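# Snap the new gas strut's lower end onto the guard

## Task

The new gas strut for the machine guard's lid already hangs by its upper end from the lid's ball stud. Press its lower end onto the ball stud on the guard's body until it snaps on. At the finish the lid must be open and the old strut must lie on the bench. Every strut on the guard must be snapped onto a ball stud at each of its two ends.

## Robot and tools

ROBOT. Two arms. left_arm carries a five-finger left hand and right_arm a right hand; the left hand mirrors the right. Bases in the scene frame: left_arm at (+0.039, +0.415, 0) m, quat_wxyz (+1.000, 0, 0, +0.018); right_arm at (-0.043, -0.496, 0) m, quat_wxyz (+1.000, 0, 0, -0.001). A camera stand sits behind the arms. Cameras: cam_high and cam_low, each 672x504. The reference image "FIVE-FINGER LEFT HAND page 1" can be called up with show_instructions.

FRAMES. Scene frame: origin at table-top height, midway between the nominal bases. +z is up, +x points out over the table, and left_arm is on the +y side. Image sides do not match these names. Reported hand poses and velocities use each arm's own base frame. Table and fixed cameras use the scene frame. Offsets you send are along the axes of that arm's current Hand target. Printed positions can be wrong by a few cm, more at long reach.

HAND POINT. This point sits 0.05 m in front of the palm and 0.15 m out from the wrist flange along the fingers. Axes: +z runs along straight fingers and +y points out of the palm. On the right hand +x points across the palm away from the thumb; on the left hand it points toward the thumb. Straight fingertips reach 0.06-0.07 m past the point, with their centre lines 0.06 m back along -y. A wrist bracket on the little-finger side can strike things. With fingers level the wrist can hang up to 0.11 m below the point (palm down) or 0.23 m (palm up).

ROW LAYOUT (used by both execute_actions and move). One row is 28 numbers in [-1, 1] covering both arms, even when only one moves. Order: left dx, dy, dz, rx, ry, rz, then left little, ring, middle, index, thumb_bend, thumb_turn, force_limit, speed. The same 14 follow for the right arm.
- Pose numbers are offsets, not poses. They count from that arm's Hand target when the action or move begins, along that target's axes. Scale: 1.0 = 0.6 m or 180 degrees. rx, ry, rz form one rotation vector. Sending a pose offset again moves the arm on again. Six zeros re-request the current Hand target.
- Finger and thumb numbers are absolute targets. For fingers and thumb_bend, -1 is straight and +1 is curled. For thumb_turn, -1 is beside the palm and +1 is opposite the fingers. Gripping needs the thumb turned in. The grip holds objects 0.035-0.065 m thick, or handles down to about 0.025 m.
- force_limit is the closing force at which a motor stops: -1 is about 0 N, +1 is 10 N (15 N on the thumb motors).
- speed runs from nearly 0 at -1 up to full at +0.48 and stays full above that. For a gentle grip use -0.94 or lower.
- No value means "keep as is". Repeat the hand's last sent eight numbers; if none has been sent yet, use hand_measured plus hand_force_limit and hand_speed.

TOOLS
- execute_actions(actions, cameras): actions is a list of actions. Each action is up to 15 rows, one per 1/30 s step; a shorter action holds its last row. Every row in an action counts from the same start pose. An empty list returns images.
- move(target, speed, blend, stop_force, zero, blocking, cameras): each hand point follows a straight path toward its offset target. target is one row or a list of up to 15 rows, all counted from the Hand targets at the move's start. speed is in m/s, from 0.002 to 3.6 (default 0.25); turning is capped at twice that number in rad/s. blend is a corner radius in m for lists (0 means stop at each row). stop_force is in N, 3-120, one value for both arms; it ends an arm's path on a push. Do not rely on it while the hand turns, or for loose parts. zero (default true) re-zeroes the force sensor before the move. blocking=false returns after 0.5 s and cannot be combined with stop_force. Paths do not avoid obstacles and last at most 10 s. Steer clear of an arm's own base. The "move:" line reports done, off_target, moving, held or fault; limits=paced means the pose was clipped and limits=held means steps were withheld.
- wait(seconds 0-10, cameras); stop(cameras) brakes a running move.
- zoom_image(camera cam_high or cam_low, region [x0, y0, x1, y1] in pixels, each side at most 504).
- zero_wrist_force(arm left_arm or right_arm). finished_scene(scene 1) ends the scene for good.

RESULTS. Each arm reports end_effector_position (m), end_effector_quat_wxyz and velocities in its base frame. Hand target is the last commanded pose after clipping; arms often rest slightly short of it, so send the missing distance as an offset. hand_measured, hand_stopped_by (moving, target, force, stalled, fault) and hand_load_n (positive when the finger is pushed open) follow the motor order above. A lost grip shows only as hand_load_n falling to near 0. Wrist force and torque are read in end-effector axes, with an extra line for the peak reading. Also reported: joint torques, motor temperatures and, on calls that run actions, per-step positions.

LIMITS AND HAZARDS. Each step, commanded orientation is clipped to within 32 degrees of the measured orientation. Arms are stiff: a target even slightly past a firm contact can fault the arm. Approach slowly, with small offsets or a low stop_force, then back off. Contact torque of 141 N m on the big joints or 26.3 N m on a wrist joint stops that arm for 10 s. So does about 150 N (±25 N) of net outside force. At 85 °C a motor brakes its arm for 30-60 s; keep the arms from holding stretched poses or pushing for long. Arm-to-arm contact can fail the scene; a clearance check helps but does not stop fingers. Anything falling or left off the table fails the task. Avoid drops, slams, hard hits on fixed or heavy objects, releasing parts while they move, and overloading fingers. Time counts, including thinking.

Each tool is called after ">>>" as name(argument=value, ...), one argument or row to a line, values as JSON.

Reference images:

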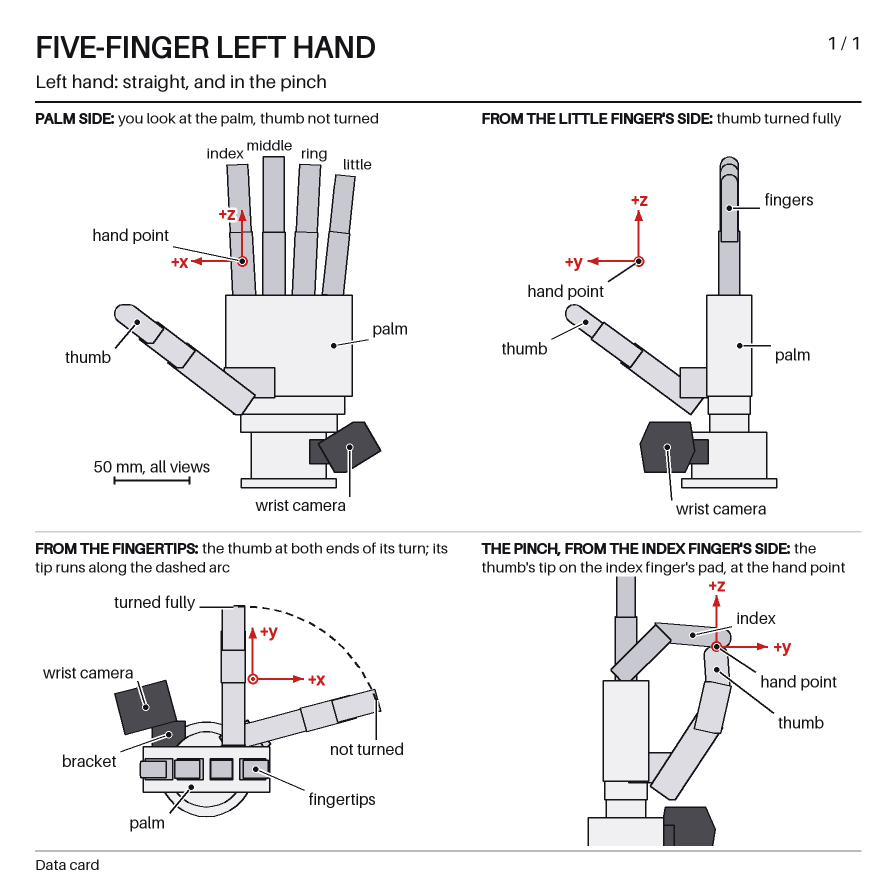

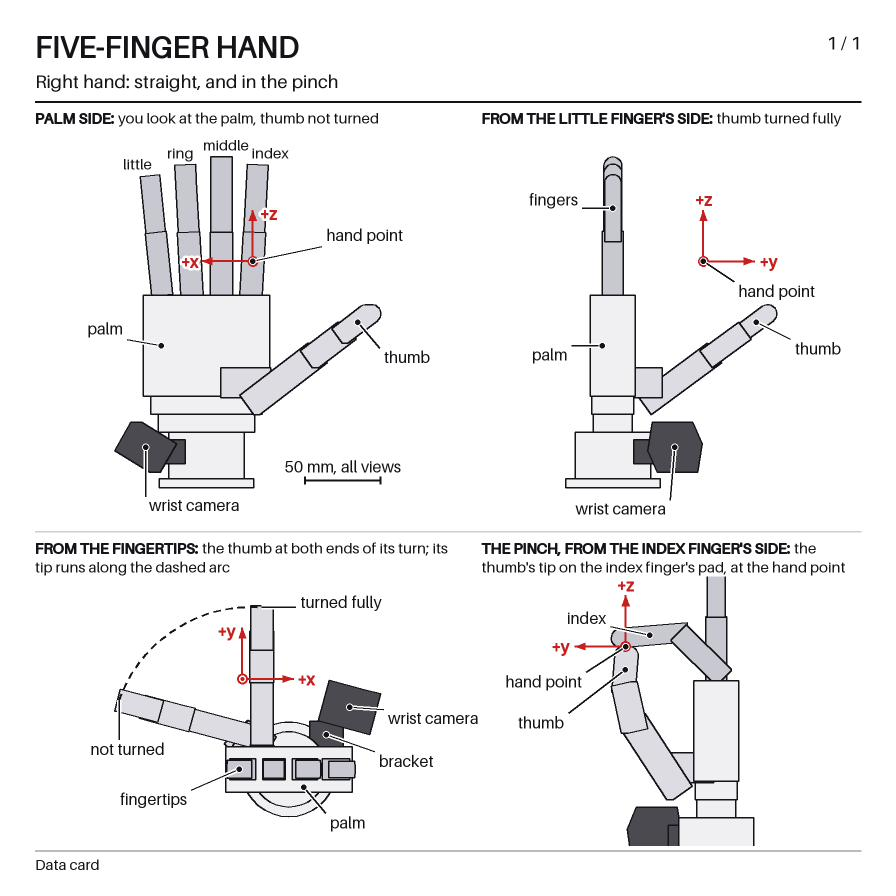

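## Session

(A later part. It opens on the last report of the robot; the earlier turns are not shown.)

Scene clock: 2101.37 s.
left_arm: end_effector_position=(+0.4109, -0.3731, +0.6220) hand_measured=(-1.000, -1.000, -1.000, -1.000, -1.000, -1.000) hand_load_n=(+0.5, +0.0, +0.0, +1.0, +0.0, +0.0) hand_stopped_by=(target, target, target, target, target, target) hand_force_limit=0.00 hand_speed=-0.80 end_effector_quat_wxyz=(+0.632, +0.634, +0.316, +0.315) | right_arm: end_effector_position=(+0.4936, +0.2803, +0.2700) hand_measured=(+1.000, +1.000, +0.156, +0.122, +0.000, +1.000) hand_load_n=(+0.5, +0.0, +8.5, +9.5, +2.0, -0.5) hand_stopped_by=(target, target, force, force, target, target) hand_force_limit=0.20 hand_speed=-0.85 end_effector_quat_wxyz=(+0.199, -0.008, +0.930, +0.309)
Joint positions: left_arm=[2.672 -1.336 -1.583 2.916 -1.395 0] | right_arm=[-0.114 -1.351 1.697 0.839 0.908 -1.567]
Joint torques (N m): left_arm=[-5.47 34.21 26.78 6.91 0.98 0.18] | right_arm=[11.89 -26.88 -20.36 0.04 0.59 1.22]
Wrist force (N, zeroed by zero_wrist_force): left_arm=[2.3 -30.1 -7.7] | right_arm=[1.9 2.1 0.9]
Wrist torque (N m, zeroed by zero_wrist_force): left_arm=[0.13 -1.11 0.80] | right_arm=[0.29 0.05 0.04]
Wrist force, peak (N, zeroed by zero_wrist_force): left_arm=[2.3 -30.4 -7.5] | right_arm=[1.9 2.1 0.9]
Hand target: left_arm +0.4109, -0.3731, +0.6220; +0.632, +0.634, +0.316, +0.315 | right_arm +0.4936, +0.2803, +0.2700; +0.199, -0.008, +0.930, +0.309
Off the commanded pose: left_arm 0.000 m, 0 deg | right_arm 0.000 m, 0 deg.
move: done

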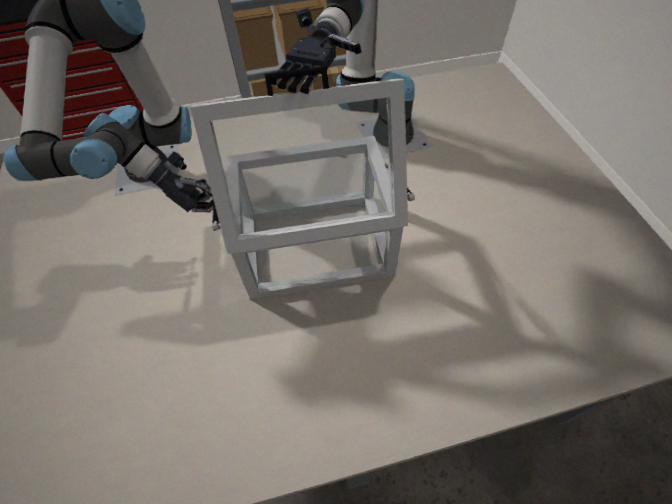

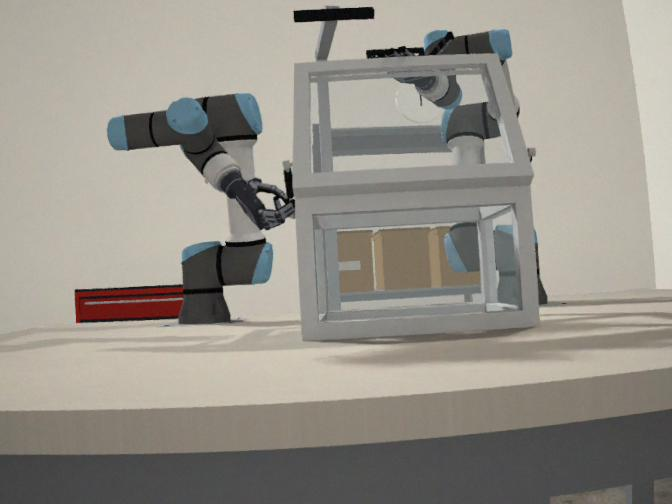

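>>> move(
  target=[0,0,0,0,0,0,-1,-1,-1,-1,-1,-1,0,-0.8,0,-0.0053,-0.0041,0,0,0,1,1,0.75,0.7,0,1,0.7,-0.85],
  speed=0.02,
)

>>> move(
  target=[0,0,0,0,0,0,-1,-1,-1,-1,-1,-1,0,-0.8,0,0,0,-0.0833,0,0,1,1,0.75,0.7,0,1,0.7,-0.85],
  speed=0.1,
  cameras=["cam_high","cam_low"],
)

>>> zoom_image(
  camera="cam_low",
  region=[265, 155, 305, 235],
)

>>> zoom_image(
  camera="cam_low",
  region=[280, 200, 305, 225],
)

Scene clock: 2141.43 s.
left_arm: end_effector_position=(+0.4109, -0.3731, +0.6220) hand_measured=(-1.000, -1.000, -1.000, -1.000, -1.000, -1.000) hand_load_n=(+0.5, +0.0, +0.0, +1.0, +0.0, +0.0) hand_stopped_by=(target, target, target, target, target, target) hand_force_limit=0.00 hand_speed=-0.80 end_effector_quat_wxyz=(+0.632, +0.634, +0.316, +0.315) | right_arm: end_effector_position=(+0.4931, +0.2763, +0.2699) hand_measured=(+1.000, +1.000, +0.166, +0.122, +0.000, +1.000) hand_load_n=(+0.0, +0.0, +13.0, +10.0, +1.5, +1.0) hand_stopped_by=(target, target, force, force, target, target) hand_force_limit=0.70 hand_speed=-0.85 end_effector_quat_wxyz=(+0.199, -0.008, +0.930, +0.309)
Joint positions: left_arm=[2.672 -1.336 -1.583 2.916 -1.395 0] | right_arm=[-0.125 -1.353 1.701 0.844 0.904 -1.58]
Joint torques (N m): left_arm=[-5.55 34.29 26.53 6.92 0.87 0.3] | right_arm=[2.14 -35.26 -12.06 3.54 -2.4 0.37]
Wrist force (N, zeroed by zero_wrist_force): left_arm=[2.3 -30.1 -8.1] | right_arm=[-2.3 2.4 1.4]
Wrist torque (N m, zeroed by zero_wrist_force): left_arm=[0.15 -1.13 0.81] | right_arm=[0.30 0.11 0.04]
Wrist force, peak (N, zeroed by zero_wrist_force): left_arm=[2.3 -30.5 -7.7] | right_arm=[-2.3 2.4 1.4]
Hand target: left_arm +0.4109, -0.3731, +0.6220; +0.632, +0.634, +0.316, +0.315 | right_arm +0.4931, +0.2763, +0.2699; +0.199, -0.008, +0.930, +0.309
Off the commanded pose: left_arm 0.000 m, 0 deg | right_arm 0.000 m, 0 deg.
move: done

Scene clock: 2143.17 s.
left_arm: end_effector_position=(+0.4109, -0.3731, +0.6220) hand_measured=(-1.000, -1.000, -1.000, -1.000, -1.000, -1.000) hand_load_n=(+0.5, +0.0, +0.0, +1.0, +0.0, +0.0) hand_stopped_by=(target, target, target, target, target, target) hand_force_limit=0.00 hand_speed=-0.80 end_effector_quat_wxyz=(+0.632, +0.634, +0.316, +0.315) | right_arm: end_effector_position=(+0.4932, +0.2762, +0.2698) hand_measured=(+1.000, +1.000, +0.166, +0.122, +0.000, +1.000) hand_load_n=(+0.0, +0.0, +10.5, +13.0, +2.0, +1.5) hand_stopped_by=(target, target, force, force, target, target) hand_force_limit=0.70 hand_speed=-0.85 end_effector_quat_wxyz=(+0.196, -0.034, +0.882, +0.428)
Joint positions: left_arm=[2.672 -1.336 -1.583 2.916 -1.395 0] | right_arm=[-0.214 -1.256 1.756 0.814 0.615 -1.727]
Joint torques (N m): left_arm=[-5.47 33.94 26.85 7.01 0.92 0.22] | right_arm=[12.33 -39.74 -22.27 4.28 -0.83 1.59]
Wrist force (N, zeroed by zero_wrist_force): left_arm=[2.4 -30.0 -7.7] | right_arm=[0.2 1.5 1.8]
Wrist torque (N m, zeroed by zero_wrist_force): left_arm=[0.12 -1.11 0.81] | right_arm=[0.23 0.09 0.11]
Wrist force, peak (N, zeroed by zero_wrist_force): left_arm=[2.3 -30.5 -7.8] | right_arm=[-2.7 2.5 1.3]
Hand target: left_arm +0.4109, -0.3731, +0.6220; +0.632, +0.634, +0.316, +0.315 | right_arm +0.4931, +0.2763, +0.2699; +0.196, -0.034, +0.882, +0.428
Off the commanded pose: left_arm 0.000 m, 0 deg | right_arm 0.000 m, 0 deg.
move: done

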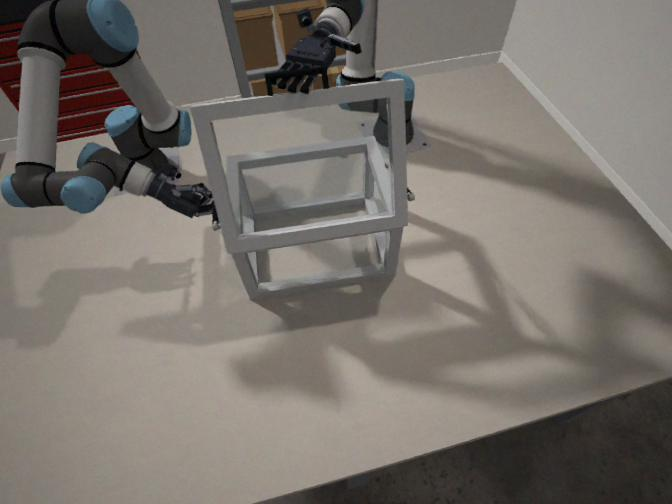

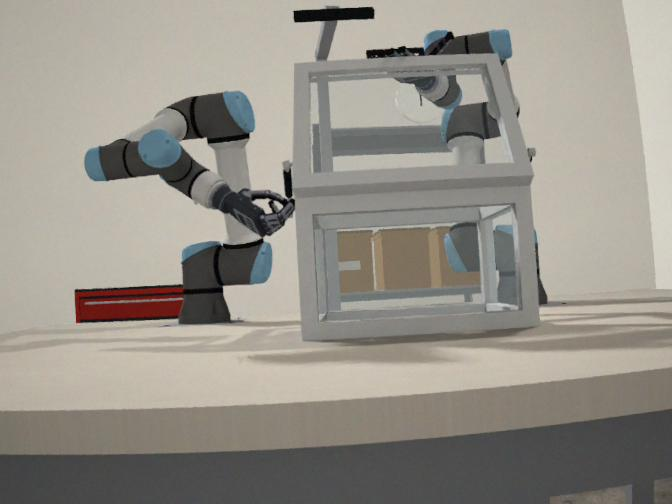

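Scaled by 6.300.

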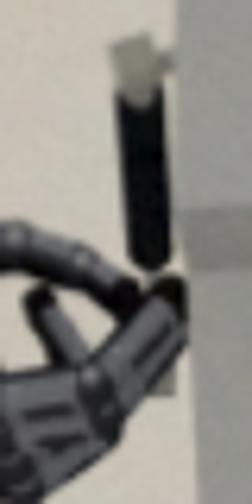

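Scaled by 20.160.

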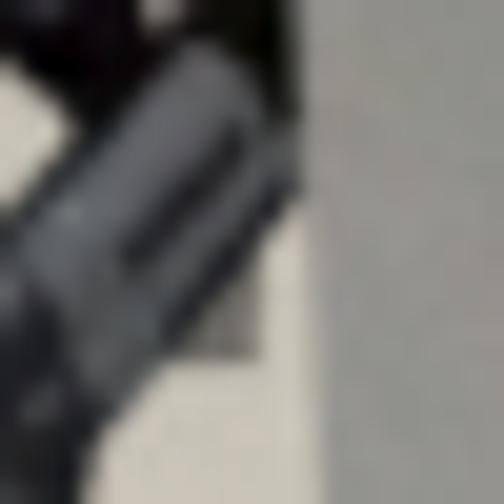

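>>> move(
  target=[0,0,0,0,0,0,-1,-1,-1,-1,-1,-1,0,-0.8,0,0.016,0.0213,0,0,0,1,1,0.75,0.7,0,1,0.7,-0.85],
  speed=0.01,
  stop_force=6,
  cameras=["cam_high","cam_low"],
)

>>> zoom_image(
  camera="cam_low",
  region=[280, 200, 305, 225],
)

Scene clock: 2171.40 s.
left_arm: end_effector_position=(+0.4109, -0.3731, +0.6220) hand_measured=(-1.000, -1.000, -1.000, -1.000, -1.000, -1.000) hand_load_n=(+1.0, +0.0, +0.0, +1.0, +0.0, +0.0) hand_stopped_by=(target, target, target, target, target, target) hand_force_limit=0.00 hand_speed=-0.80 end_effector_quat_wxyz=(+0.632, +0.634, +0.316, +0.315) | right_arm: end_effector_position=(+0.4950, +0.2922, +0.2699) hand_measured=(+1.000, +1.000, +0.166, +0.122, +0.000, +1.000) hand_load_n=(+0.0, +0.0, +10.5, +0.5, -1.5, -6.5) hand_stopped_by=(target, target, force, force, target, target) hand_force_limit=0.70 hand_speed=-0.85 end_effector_quat_wxyz=(+0.196, -0.034, +0.882, +0.428)
Joint positions: left_arm=[2.672 -1.336 -1.583 2.916 -1.395 0] | right_arm=[-0.172 -1.256 1.74 0.773 0.626 -1.658]
Joint torques (N m): left_arm=[-4.94 33.26 27.53 7.12 0.98 0.31] | right_arm=[-16.1 -19.25 -15.05 2.95 -3.07 -0.8]
Wrist force (N, zeroed by zero_wrist_force): left_arm=[2.4 -29.7 -6.7] | right_arm=[12.1 2.1 -0.5]
Wrist torque (N m, zeroed by zero_wrist_force): left_arm=[0.08 -1.07 0.79] | right_arm=[0.25 -0.16 0.03]
Wrist force, peak (N, zeroed by zero_wrist_force): left_arm=[2.5 -30.5 -7.7] | right_arm=[12.1 2.4 -0.6]
Hand target: left_arm +0.4109, -0.3731, +0.6220; +0.632, +0.634, +0.316, +0.315 | right_arm +0.4950, +0.2922, +0.2699; +0.196, -0.034, +0.882, +0.428
Off the commanded pose: left_arm 0.000 m, 0 deg | right_arm 0.000 m, 0 deg.
move: done

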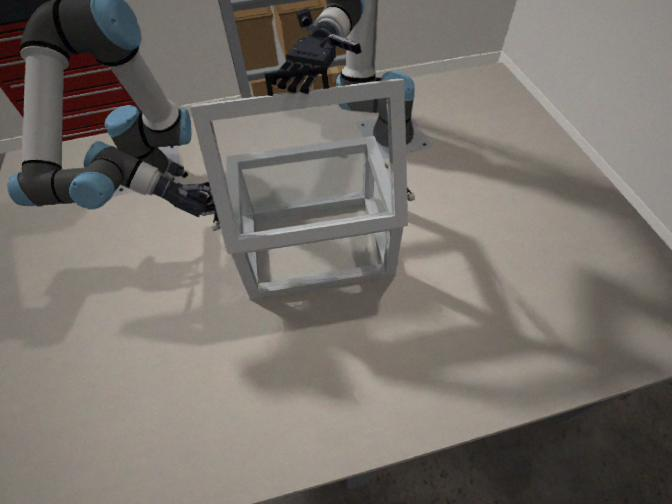

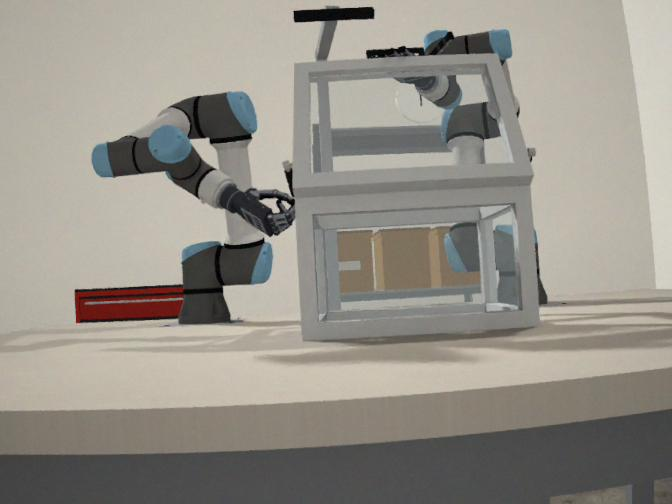

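Scaled by 20.160.

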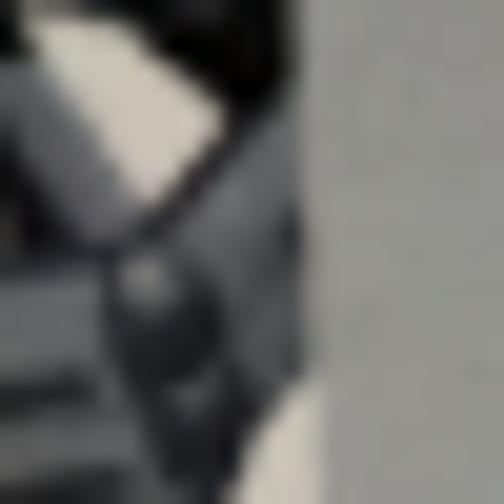

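>>> zoom_image(
  camera="cam_low",
  region=[265, 155, 305, 235],
)

>>> zoom_image(
  camera="cam_high",
  region=[195, 175, 240, 235],
)

Scaled by 6.300.

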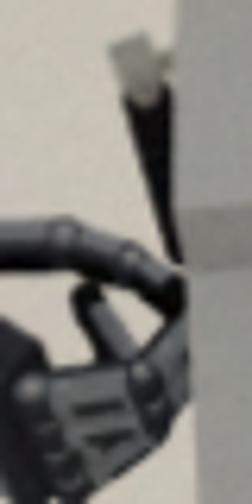

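Scaled by 8.400.

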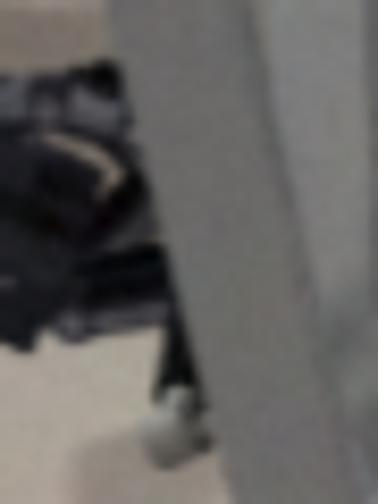

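>>> move(
  target=[0,0,0,0,0,0,-1,-1,-1,-1,-1,-1,0,-0.8,0,-0.003,-0.004,0,0,0,1,1,0.75,0.7,0,1,0.7,-0.85],
  speed=0.01,
)

>>> move(
  target=[0,0,0,0,0,0,-1,-1,-1,-1,-1,-1,0,-0.8,0.002,-0.0266,0.02,0,0,0,1,1,0.75,0.7,0,1,0.7,-0.85],
  speed=0.01,
  stop_force=5,
  cameras=["cam_high","cam_low"],
)

>>> zoom_image(
  camera="cam_low",
  region=[265, 155, 305, 235],
)

Scene clock: 2206.60 s.
left_arm: end_effector_position=(+0.4109, -0.3731, +0.6220) hand_measured=(-1.000, -1.000, -1.000, -1.000, -1.000, -1.000) hand_load_n=(+1.0, +0.0, +0.0, +0.5, +0.0, +0.0) hand_stopped_by=(target, target, target, target, target, target) hand_force_limit=0.00 hand_speed=-0.80 end_effector_quat_wxyz=(+0.632, +0.634, +0.316, +0.315) | right_arm: end_effector_position=(+0.4946, +0.2892, +0.2699) hand_measured=(+1.000, +1.000, +0.166, +0.122, +0.000, +1.000) hand_load_n=(+0.0, +0.0, +9.0, +1.5, -1.5, -4.0) hand_stopped_by=(target, target, force, force, target, target) hand_force_limit=0.70 hand_speed=-0.85 end_effector_quat_wxyz=(+0.196, -0.034, +0.882, +0.428)
Joint positions: left_arm=[2.672 -1.336 -1.583 2.916 -1.395 0] | right_arm=[-0.18 -1.256 1.743 0.781 0.624 -1.671]
Joint torques (N m): left_arm=[-4.33 33.72 27.94 7.21 0.87 0.31] | right_arm=[-2.33 -34 -11.77 2.56 -2.86 1]
Wrist force (N, zeroed by zero_wrist_force): left_arm=[2.2 -29.7 -7.1] | right_arm=[7.9 2.3 -0.1]
Wrist torque (N m, zeroed by zero_wrist_force): left_arm=[0.11 -1.08 0.79] | right_arm=[0.25 -0.12 0.08]
Wrist force, peak (N, zeroed by zero_wrist_force): left_arm=[2.3 -30.2 -7.1] | right_arm=[12.3 2.2 -0.5]
Hand target: left_arm +0.4109, -0.3731, +0.6220; +0.632, +0.634, +0.316, +0.315 | right_arm +0.4946, +0.2892, +0.2699; +0.196, -0.034, +0.882, +0.428
Off the commanded pose: left_arm 0.000 m, 0 deg | right_arm 0.000 m, 0 deg.
move: done

Scene clock: 2209.67 s.
left_arm: end_effector_position=(+0.4109, -0.3731, +0.6220) hand_measured=(-1.000, -1.000, -1.000, -1.000, -1.000, -1.000) hand_load_n=(+1.0, +0.0, +0.0, +0.5, +0.0, +0.0) hand_stopped_by=(target, target, target, target, target, target) hand_force_limit=0.00 hand_speed=-0.80 end_effector_quat_wxyz=(+0.632, +0.634, +0.316, +0.315) | right_arm: end_effector_position=(+0.5010, +0.2885, +0.2510) hand_measured=(+1.000, +1.000, +0.168, +0.122, +0.000, +1.000) hand_load_n=(+0.0, +0.0, -7.5, +0.0, -0.5, +0.0) hand_stopped_by=(target, target, force, force, target, target) hand_force_limit=0.70 hand_speed=-0.85 end_effector_quat_wxyz=(+0.196, -0.034, +0.882, +0.428)
Joint positions: left_arm=[2.672 -1.336 -1.583 2.916 -1.395 0] | right_arm=[-0.179 -1.221 1.749 0.739 0.624 -1.67]
Joint torques (N m): left_arm=[-4.11 33.62 27.81 7.25 0.87 0.25] | right_arm=[13.89 -39.14 -11.67 3.59 0.28 1.69]
Wrist force (N, zeroed by zero_wrist_force): left_arm=[2.1 -30.1 -7.8] | right_arm=[0.5 -0.8 -6.0]
Wrist torque (N m, zeroed by zero_wrist_force): left_arm=[0.14 -1.10 0.79] | right_arm=[0.13 0.02 -0.05]
Wrist force, peak (N, zeroed by zero_wrist_force): left_arm=[2.5 -30.5 -7.6] | right_arm=[8.8 2.3 -0.4]
Hand target: left_arm +0.4109, -0.3731, +0.6220; +0.632, +0.634, +0.316, +0.315 | right_arm +0.5010, +0.2885, +0.2510; +0.196, -0.034, +0.882, +0.428
Off the commanded pose: left_arm 0.000 m, 0 deg | right_arm 0.000 m, 0 deg.
move: done

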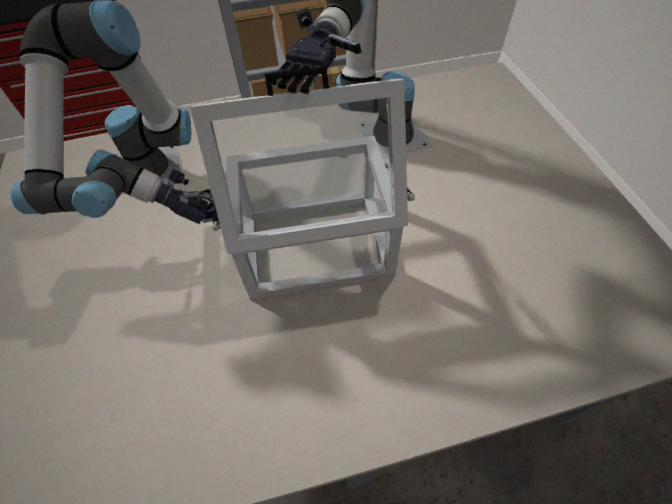

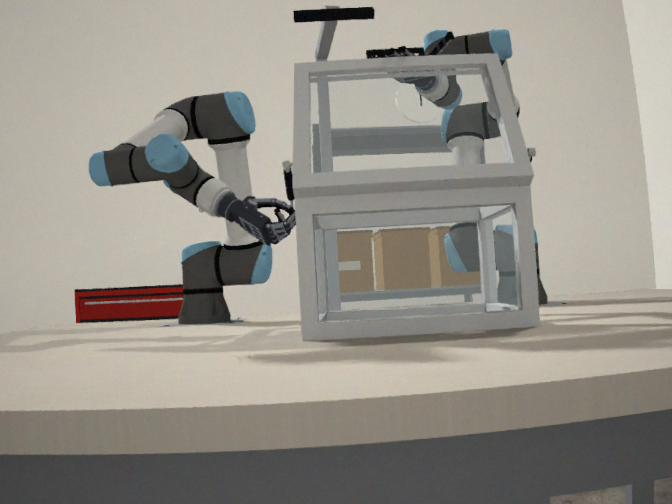

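Scaled by 6.300.

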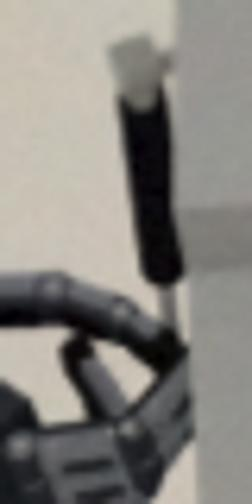

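>>> move(
  target=[
    [0,0,0,0,0,0,-1,-1,-1,-1,-1,-1,0,-0.8,0.0,-0.015,-0.02,0,0,0,1,1,0.75,0.7,0,1,0.7,-0.85],
    [0,0,0,0,0,0,-1,-1,-1,-1,-1,-1,0,-0.8,-0.0013,0.0026,-0.033,0,0,0,1,1,0.75,0.7,0,1,0.7,-0.85],
  ],
  speed=0.03,
  cameras=["cam_high","cam_low"],
)

>>> zoom_image(
  camera="cam_low",
  region=[265, 155, 305, 235],
)

>>> zoom_image(
  camera="cam_low",
  region=[275, 195, 305, 225],
)

>>> zoom_image(
  camera="cam_high",
  region=[190, 165, 240, 235],
)

Scene clock: 2224.50 s.
left_arm: end_effector_position=(+0.4109, -0.3731, +0.6220) hand_measured=(-1.000, -1.000, -1.000, -1.000, -1.000, -1.000) hand_load_n=(+0.5, +0.0, +0.0, +1.0, +0.0, +0.0) hand_stopped_by=(target, target, target, target, target, target) hand_force_limit=0.00 hand_speed=-0.80 end_effector_quat_wxyz=(+0.632, +0.634, +0.316, +0.315) | right_arm: end_effector_position=(+0.4950, +0.2742, +0.2636) hand_measured=(+1.000, +1.000, +0.168, +0.122, +0.000, +1.000) hand_load_n=(+0.0, +0.0, +1.5, +0.0, -0.5, -1.0) hand_stopped_by=(target, target, force, force, target, target) hand_force_limit=0.70 hand_speed=-0.85 end_effector_quat_wxyz=(+0.196, -0.034, +0.882, +0.428) end_effector_velocity=(+0.001, +0.000, -0.003) end_effector_angular_velocity=(+0.000, -0.001, +0.000)
Joint positions: left_arm=[2.672 -1.336 -1.583 2.916 -1.395 0] | right_arm=[-0.218 -1.244 1.759 0.804 0.613 -1.735]
Joint velocities: left_arm=[within noise] | right_arm=[0 0.006 0 -0.006 0 0]
Joint torques (N m): left_arm=[-3.98 33.23 28.28 7.44 0.88 0.25] | right_arm=[-13.63 -19.01 -18.49 0.84 -1.26 -1.45]
Wrist force (N, zeroed by zero_wrist_force): left_arm=[2.5 -30.0 -7.4] | right_arm=[2.6 1.9 0.0]
Wrist torque (N m, zeroed by zero_wrist_force): left_arm=[0.10 -1.12 0.81] | right_arm=[0.25 -0.12 0.09]
Wrist force, peak (N, zeroed by zero_wrist_force): left_arm=[2.2 -30.6 -7.6] | right_arm=[0.6 -1.1 -6.3]
Hand target: left_arm +0.4109, -0.3731, +0.6220; +0.632, +0.634, +0.316, +0.315 | right_arm +0.4951, +0.2742, +0.2634; +0.196, -0.034, +0.882, +0.428
Off the commanded pose: left_arm 0.000 m, 0 deg | right_arm 0.000 m, 0 deg.
move: done

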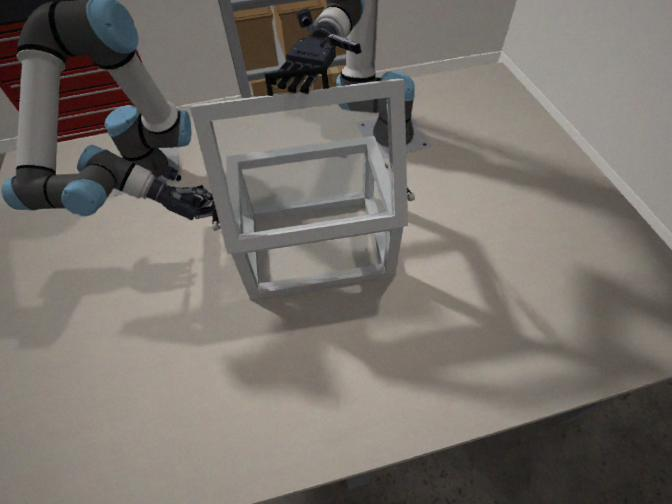

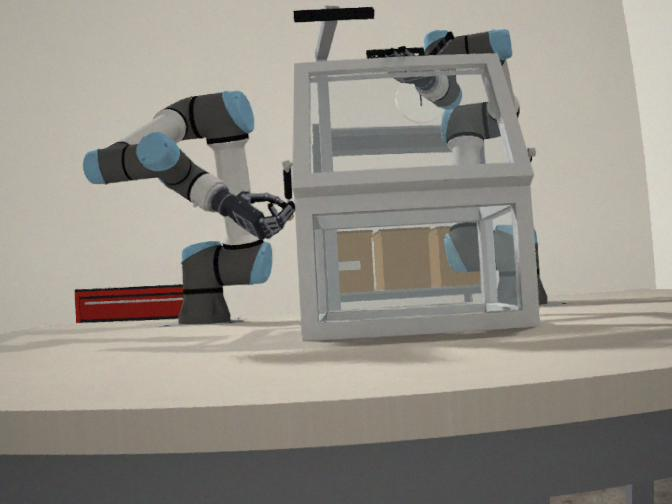

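Scaled by 6.300.

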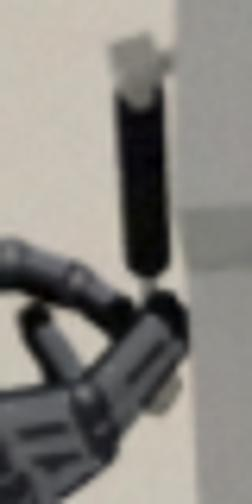

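Scaled by 16.800.

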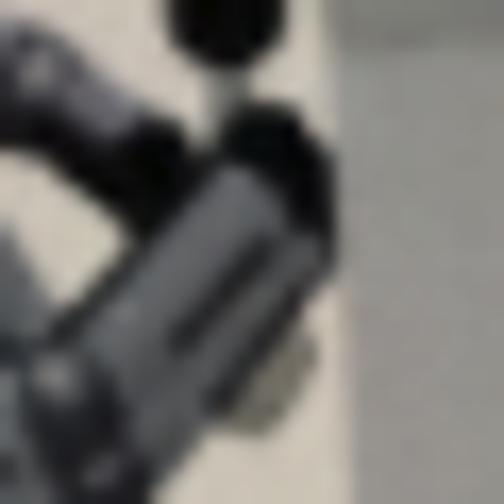

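Scaled by 7.200.

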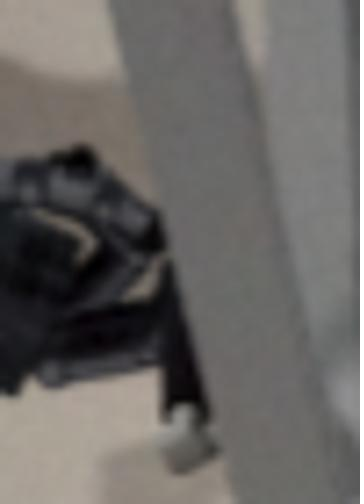

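>>> zoom_image(
  camera="cam_low",
  region=[284, 209, 300, 225],
)

Scaled by 31.500.

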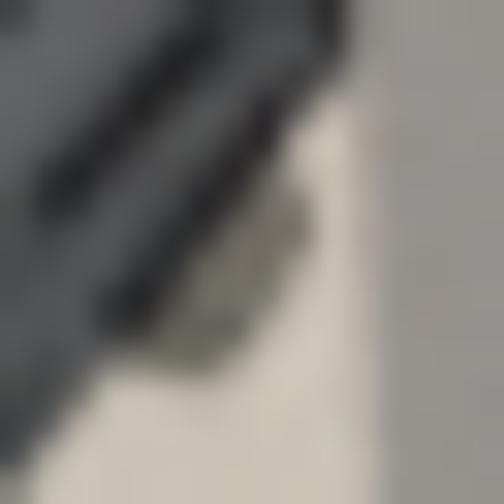

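>>> move(
  target=[0,0,0,0,0,0,-1,-1,-1,-1,-1,-1,0,-0.8,0,0,0,0,0,0,1,1,0.95,0.9,0,1,1,-0.85],
)

>>> move(
  target=[0,0,0,0,0,0,-1,-1,-1,-1,-1,-1,0,-0.8,0,-0.025,-0.0333,0,0,0,1,1,0.95,0.9,0,1,1,-0.85],
  speed=0.04,
  cameras=["cam_high","cam_low"],
)

>>> zoom_image(
  camera="cam_high",
  region=[185, 170, 225, 230],
)

>>> zoom_image(
  camera="cam_low",
  region=[270, 190, 300, 230],
)

Scene clock: 2272.60 s.
left_arm: end_effector_position=(+0.4109, -0.3731, +0.6220) hand_measured=(-1.000, -1.000, -1.000, -1.000, -1.000, -1.000) hand_load_n=(+0.5, +0.0, +0.0, +1.0, +0.0, +0.0) hand_stopped_by=(target, target, target, target, target, target) hand_force_limit=0.00 hand_speed=-0.80 end_effector_quat_wxyz=(+0.632, +0.634, +0.316, +0.315) | right_arm: end_effector_position=(+0.4951, +0.2742, +0.2635) hand_measured=(+1.000, +1.000, +0.232, +0.258, +0.000, +1.000) hand_load_n=(+0.0, +0.0, +8.0, +14.0, -0.5, -1.0) hand_stopped_by=(target, target, force, force, target, target) hand_force_limit=1.00 hand_speed=-0.85 end_effector_quat_wxyz=(+0.196, -0.034, +0.882, +0.428)
Joint positions: left_arm=[2.672 -1.336 -1.583 2.916 -1.395 0] | right_arm=[-0.219 -1.244 1.759 0.804 0.613 -1.735]
Joint torques (N m): left_arm=[-3.23 33.67 28.8 7.51 0.65 0.34] | right_arm=[-11.51 -19.76 -11.62 0.7 -2.92 0.41]
Wrist force (N, zeroed by zero_wrist_force): left_arm=[2.2 -30.1 -7.7] | right_arm=[0.9 1.6 0.2]
Wrist torque (N m, zeroed by zero_wrist_force): left_arm=[0.14 -1.11 0.80] | right_arm=[0.22 -0.14 0.10]
Wrist force, peak (N, zeroed by zero_wrist_force): left_arm=[2.5 -30.4 -7.5] | right_arm=[2.7 2.1 0.0]
Hand target: left_arm +0.4109, -0.3731, +0.6220; +0.632, +0.634, +0.316, +0.315 | right_arm +0.4951, +0.2742, +0.2634; +0.196, -0.034, +0.882, +0.428
Off the commanded pose: left_arm 0.000 m, 0 deg | right_arm 0.000 m, 0 deg.
move: done

Scene clock: 2273.57 s.
left_arm: end_effector_position=(+0.4109, -0.3731, +0.6220) hand_measured=(-1.000, -1.000, -1.000, -1.000, -1.000, -1.000) hand_load_n=(+0.5, +0.0, +0.0, +0.5, +0.0, +0.0) hand_stopped_by=(target, target, target, target, target, target) hand_force_limit=0.00 hand_speed=-0.80 end_effector_quat_wxyz=(+0.632, +0.634, +0.316, +0.315) | right_arm: end_effector_position=(+0.4921, +0.2493, +0.2635) hand_measured=(+1.000, +1.000, +0.232, +0.258, +0.000, +1.000) hand_load_n=(+0.5, +0.0, +8.0, +14.5, -0.5, -1.0) hand_stopped_by=(target, target, force, force, target, target) hand_force_limit=1.00 hand_speed=-0.85 end_effector_quat_wxyz=(+0.196, -0.034, +0.882, +0.428)
Joint positions: left_arm=[2.672 -1.336 -1.583 2.916 -1.395 0] | right_arm=[-0.284 -1.24 1.781 0.871 0.6 -1.847]
Joint torques (N m): left_arm=[-3.41 33.72 28.65 7.45 0.78 0.32] | right_arm=[11.98 -21.68 -20.98 0.7 -0.78 1.94]
Wrist force (N, zeroed by zero_wrist_force): left_arm=[2.3 -30.3 -7.6] | right_arm=[1.1 1.6 0.2]
Wrist torque (N m, zeroed by zero_wrist_force): left_arm=[0.11 -1.12 0.80] | right_arm=[0.23 -0.14 0.07]
Wrist force, peak (N, zeroed by zero_wrist_force): left_arm=[2.1 -30.4 -7.6] | right_arm=[1.2 2.3 0.6]
Hand target: left_arm +0.4109, -0.3731, +0.6220; +0.632, +0.634, +0.316, +0.315 | right_arm +0.4921, +0.2494, +0.2635; +0.196, -0.034, +0.882, +0.428
Off the commanded pose: left_arm 0.000 m, 0 deg | right_arm 0.000 m, 0 deg.
move: done

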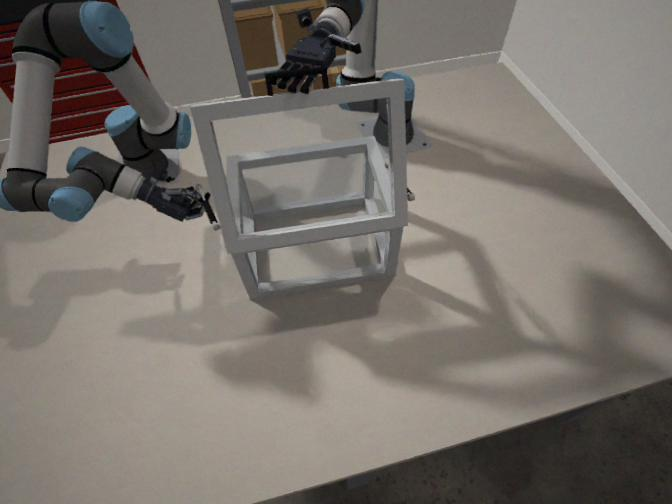

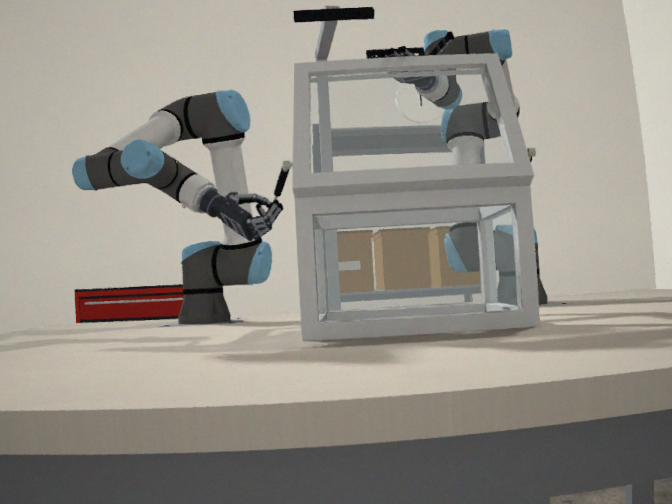

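Scaled by 8.400.

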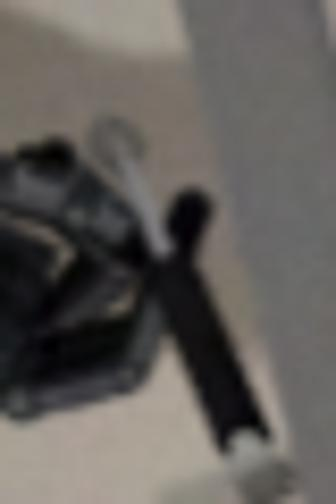

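Scaled by 12.600.

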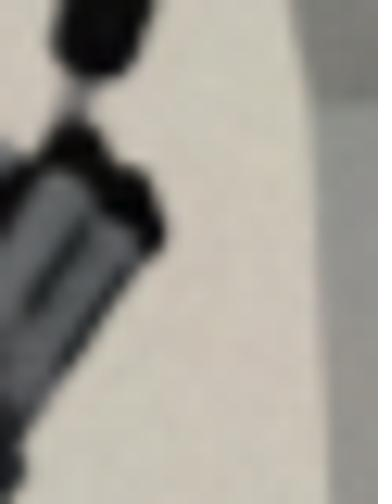

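>>> zoom_image(
  camera="cam_high",
  region=[191, 178, 207, 198],
)

>>> zoom_image(
  camera="cam_high",
  region=[205, 215, 230, 240],
)

Scaled by 25.200.

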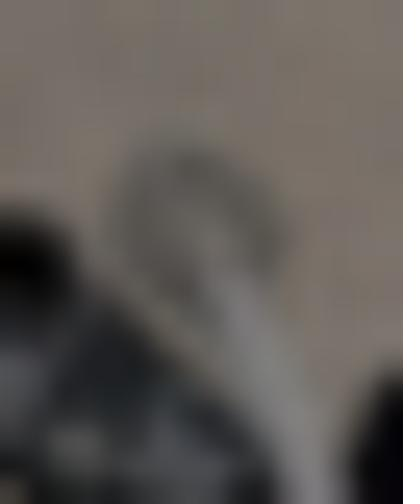

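Scaled by 20.160.

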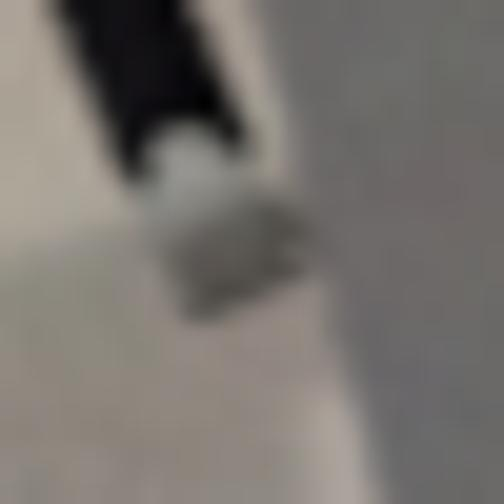

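>>> move(
  target=[
    [0,0,0,0,0,0,-1,-1,-1,-1,-1,-1,0,-0.8,-0.0128,-0.0517,0.05,0,-0.0601,-0.08,1,1,0.95,0.9,0,1,1,-0.85],
    [0,0,0,0,0,0,-1,-1,-1,-1,-1,-1,0,-0.8,-0.047,-0.0955,0.098,0,-0.1202,-0.16,1,1,0.95,0.9,0,1,1,-0.85],
    [0,0,0,0,0,0,-1,-1,-1,-1,-1,-1,0,-0.8,-0.0992,-0.13,0.1362,0,-0.1802,-0.24,1,1,0.95,0.9,0,1,1,-0.85],
  ],
  speed=0.1,
  blend=[0.01,0.01,0],
  cameras=["cam_high","cam_low"],
)

>>> zoom_image(
  camera="cam_high",
  region=[190, 210, 270, 290],
)

>>> zoom_image(
  camera="cam_low",
  region=[240, 215, 310, 285],
)

Scene clock: 2386.57 s.
left_arm: end_effector_position=(+0.4109, -0.3731, +0.6220) hand_measured=(-1.000, -1.000, -1.000, -1.000, -1.000, -1.000) hand_load_n=(+1.0, +0.0, +0.0, +0.5, +0.0, +0.0) hand_stopped_by=(target, target, target, target, target, target) hand_force_limit=0.00 hand_speed=-0.80 end_effector_quat_wxyz=(+0.632, +0.634, +0.316, +0.315) | right_arm: end_effector_position=(+0.5905, +0.2564, +0.1823) hand_measured=(+1.000, +1.000, +0.232, +0.258, +0.000, +1.000) hand_load_n=(+0.0, +0.0, +8.0, +14.0, +0.0, -1.0) hand_stopped_by=(target, target, force, force, target, target) hand_force_limit=1.00 hand_speed=-0.85 end_effector_quat_wxyz=(+0.570, -0.234, +0.720, +0.319)
Joint positions: left_arm=[2.672 -1.336 -1.583 2.916 -1.395 0] | right_arm=[-0.22 -1.122 1.89 -0.482 0.545 -1.621]
Joint torques (N m): left_arm=[-2.46 33.95 29.24 7.74 0.78 0.41] | right_arm=[-2.38 -41.82 -9.3 0.03 0.4 -0.86]
Wrist force (N, zeroed by zero_wrist_force): left_arm=[2.3 -30.1 -7.6] | right_arm=[0.6 1.1 -0.2]
Wrist torque (N m, zeroed by zero_wrist_force): left_arm=[0.15 -1.12 0.80] | right_arm=[0.18 -0.11 0.01]
Wrist force, peak (N, zeroed by zero_wrist_force): left_arm=[2.2 -30.5 -7.7] | right_arm=[1.4 2.0 -0.2]
Hand target: left_arm +0.4109, -0.3731, +0.6220; +0.632, +0.634, +0.316, +0.315 | right_arm +0.5905, +0.2563, +0.1824; +0.570, -0.234, +0.720, +0.319
Off the commanded pose: left_arm 0.000 m, 0 deg | right_arm 0.000 m, 0 deg.
move: done

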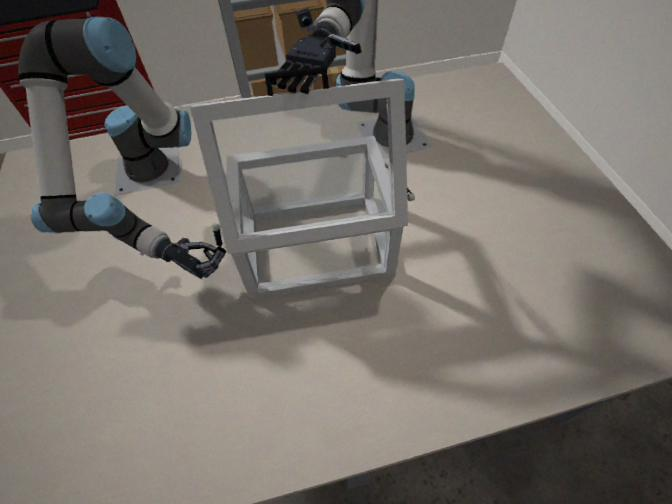

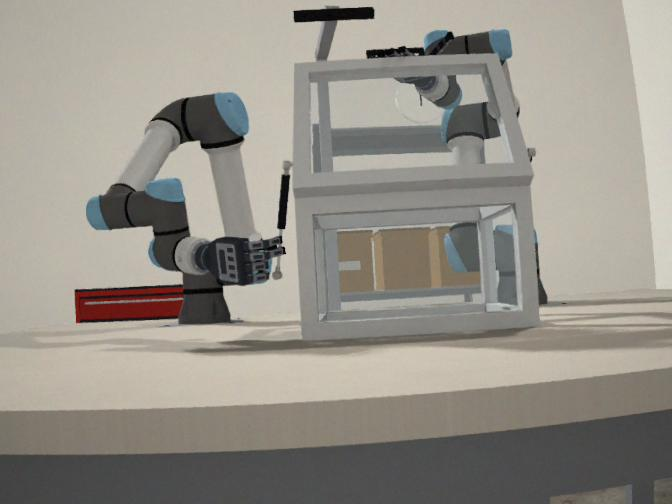

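Scaled by 6.300.

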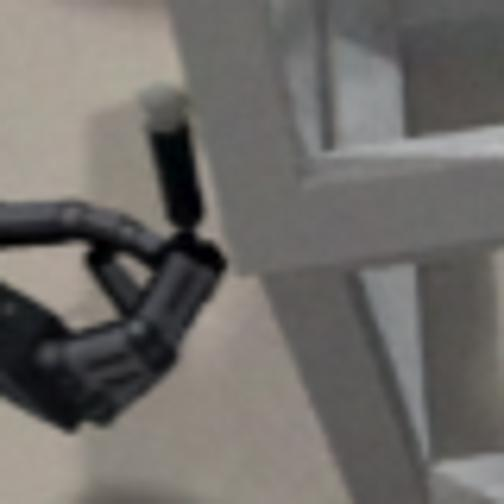

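Scaled by 7.200.

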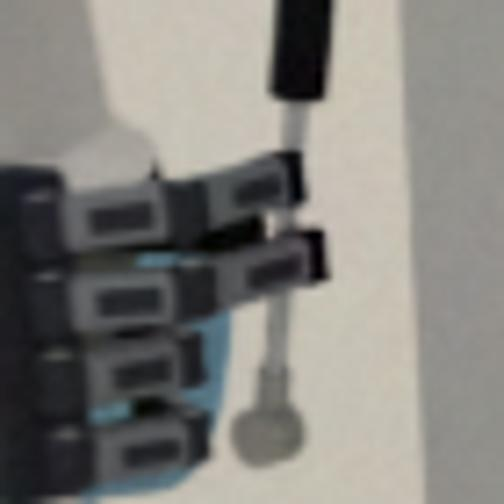

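>>> move(
  target=[0,0,0,0,0,0,-1,-1,-1,-1,-1,-1,0,-0.8,-0.0036,-0.018,0.0344,0.25,-0.0334,-0.0444,1,1,0.95,0.9,0,1,1,-0.85],
  speed=0.15,
  cameras=["cam_high","cam_low"],
)

>>> zoom_image(
  camera="cam_high",
  region=[190, 210, 270, 290],
)

>>> zoom_image(
  camera="cam_low",
  region=[240, 215, 310, 285],
)

Scene clock: 2424.63 s.
left_arm: end_effector_position=(+0.4109, -0.3731, +0.6220) hand_measured=(-1.000, -1.000, -1.000, -1.000, -1.000, -1.000) hand_load_n=(+0.5, +0.0, +0.0, +0.5, +0.0, +0.0) hand_stopped_by=(target, target, target, target, target, target) hand_force_limit=0.00 hand_speed=-0.80 end_effector_quat_wxyz=(+0.632, +0.634, +0.316, +0.315) | right_arm: end_effector_position=(+0.6125, +0.2639, +0.1794) hand_measured=(+1.000, +1.000, +0.232, +0.258, +0.000, +1.000) hand_load_n=(+0.0, +0.0, +8.0, +14.0, +0.0, -1.0) hand_stopped_by=(target, target, force, force, target, target) hand_force_limit=1.00 hand_speed=-0.85 end_effector_quat_wxyz=(+0.673, -0.030, +0.739, -0.008)
Joint positions: left_arm=[2.672 -1.336 -1.583 2.916 -1.395 0] | right_arm=[0.164 -1.246 2.08 -0.737 1.707 -1.61]
Joint torques (N m): left_arm=[-2.09 32.96 29.24 7.78 0.69 0.33] | right_arm=[-10.59 -39.79 -7.42 0.39 1.74 1.19]
Wrist force (N, zeroed by zero_wrist_force): left_arm=[2.2 -30.2 -7.5] | right_arm=[0.4 0.6 -0.3]
Wrist torque (N m, zeroed by zero_wrist_force): left_arm=[0.13 -1.11 0.80] | right_arm=[0.12 -0.06 0.12]
Wrist force, peak (N, zeroed by zero_wrist_force): left_arm=[2.3 -30.4 -7.7] | right_arm=[0.9 1.2 -0.2]
Hand target: left_arm +0.4109, -0.3731, +0.6220; +0.632, +0.634, +0.316, +0.315 | right_arm +0.6125, +0.2638, +0.1794; +0.673, -0.030, +0.739, -0.009
Off the commanded pose: left_arm 0.000 m, 0 deg | right_arm 0.000 m, 0 deg.
move: done

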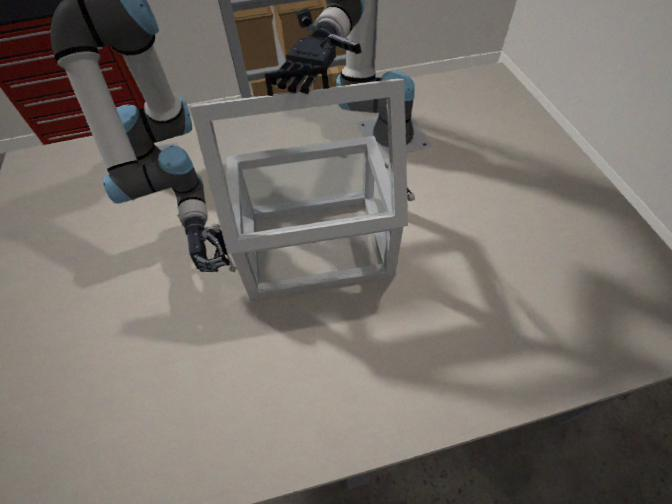

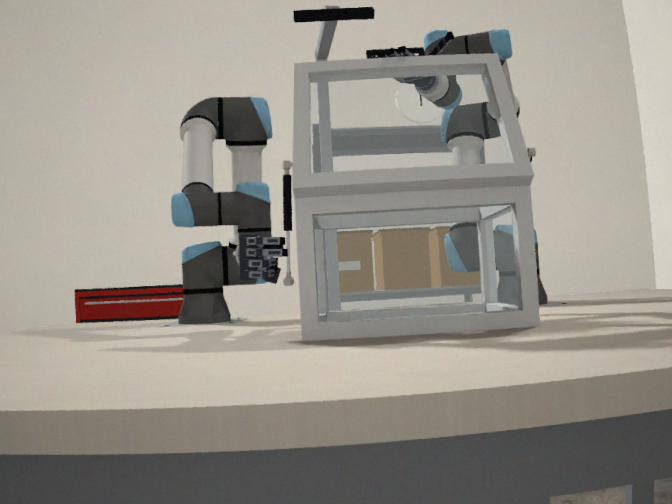

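Scaled by 6.300.

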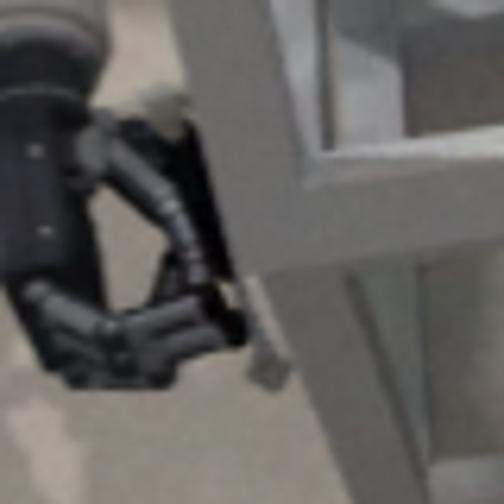

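Scaled by 7.200.

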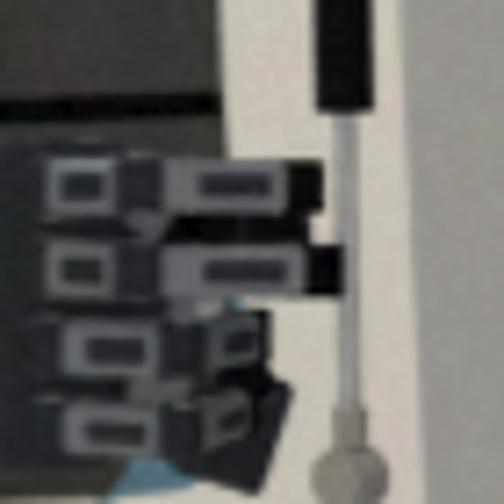

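>>> zoom_image(
  camera="cam_low",
  region=[275, 265, 305, 295],
)

>>> zoom_image(
  camera="cam_high",
  region=[222, 255, 247, 280],
)

Scaled by 16.800.

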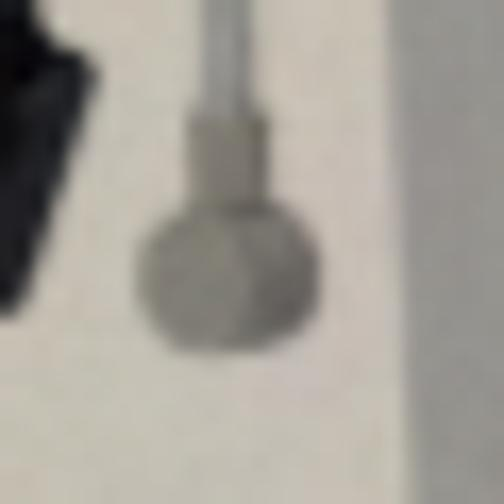

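Scaled by 20.160.

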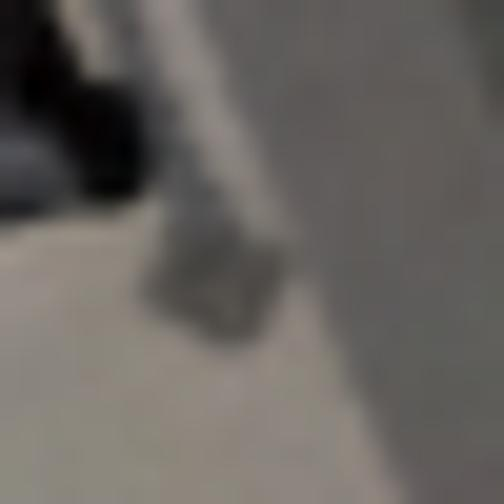

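>>> zoom_image(
  camera="cam_low",
  region=[281, 275, 297, 289],
)

Scaled by 31.500.

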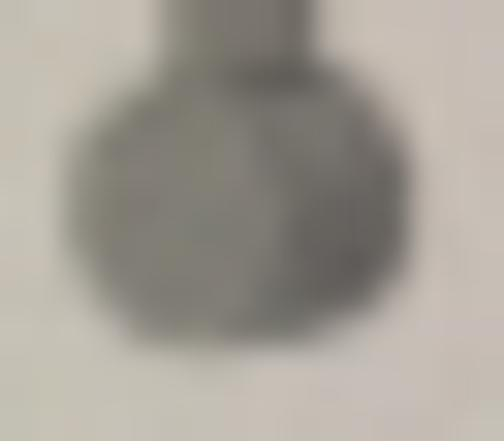

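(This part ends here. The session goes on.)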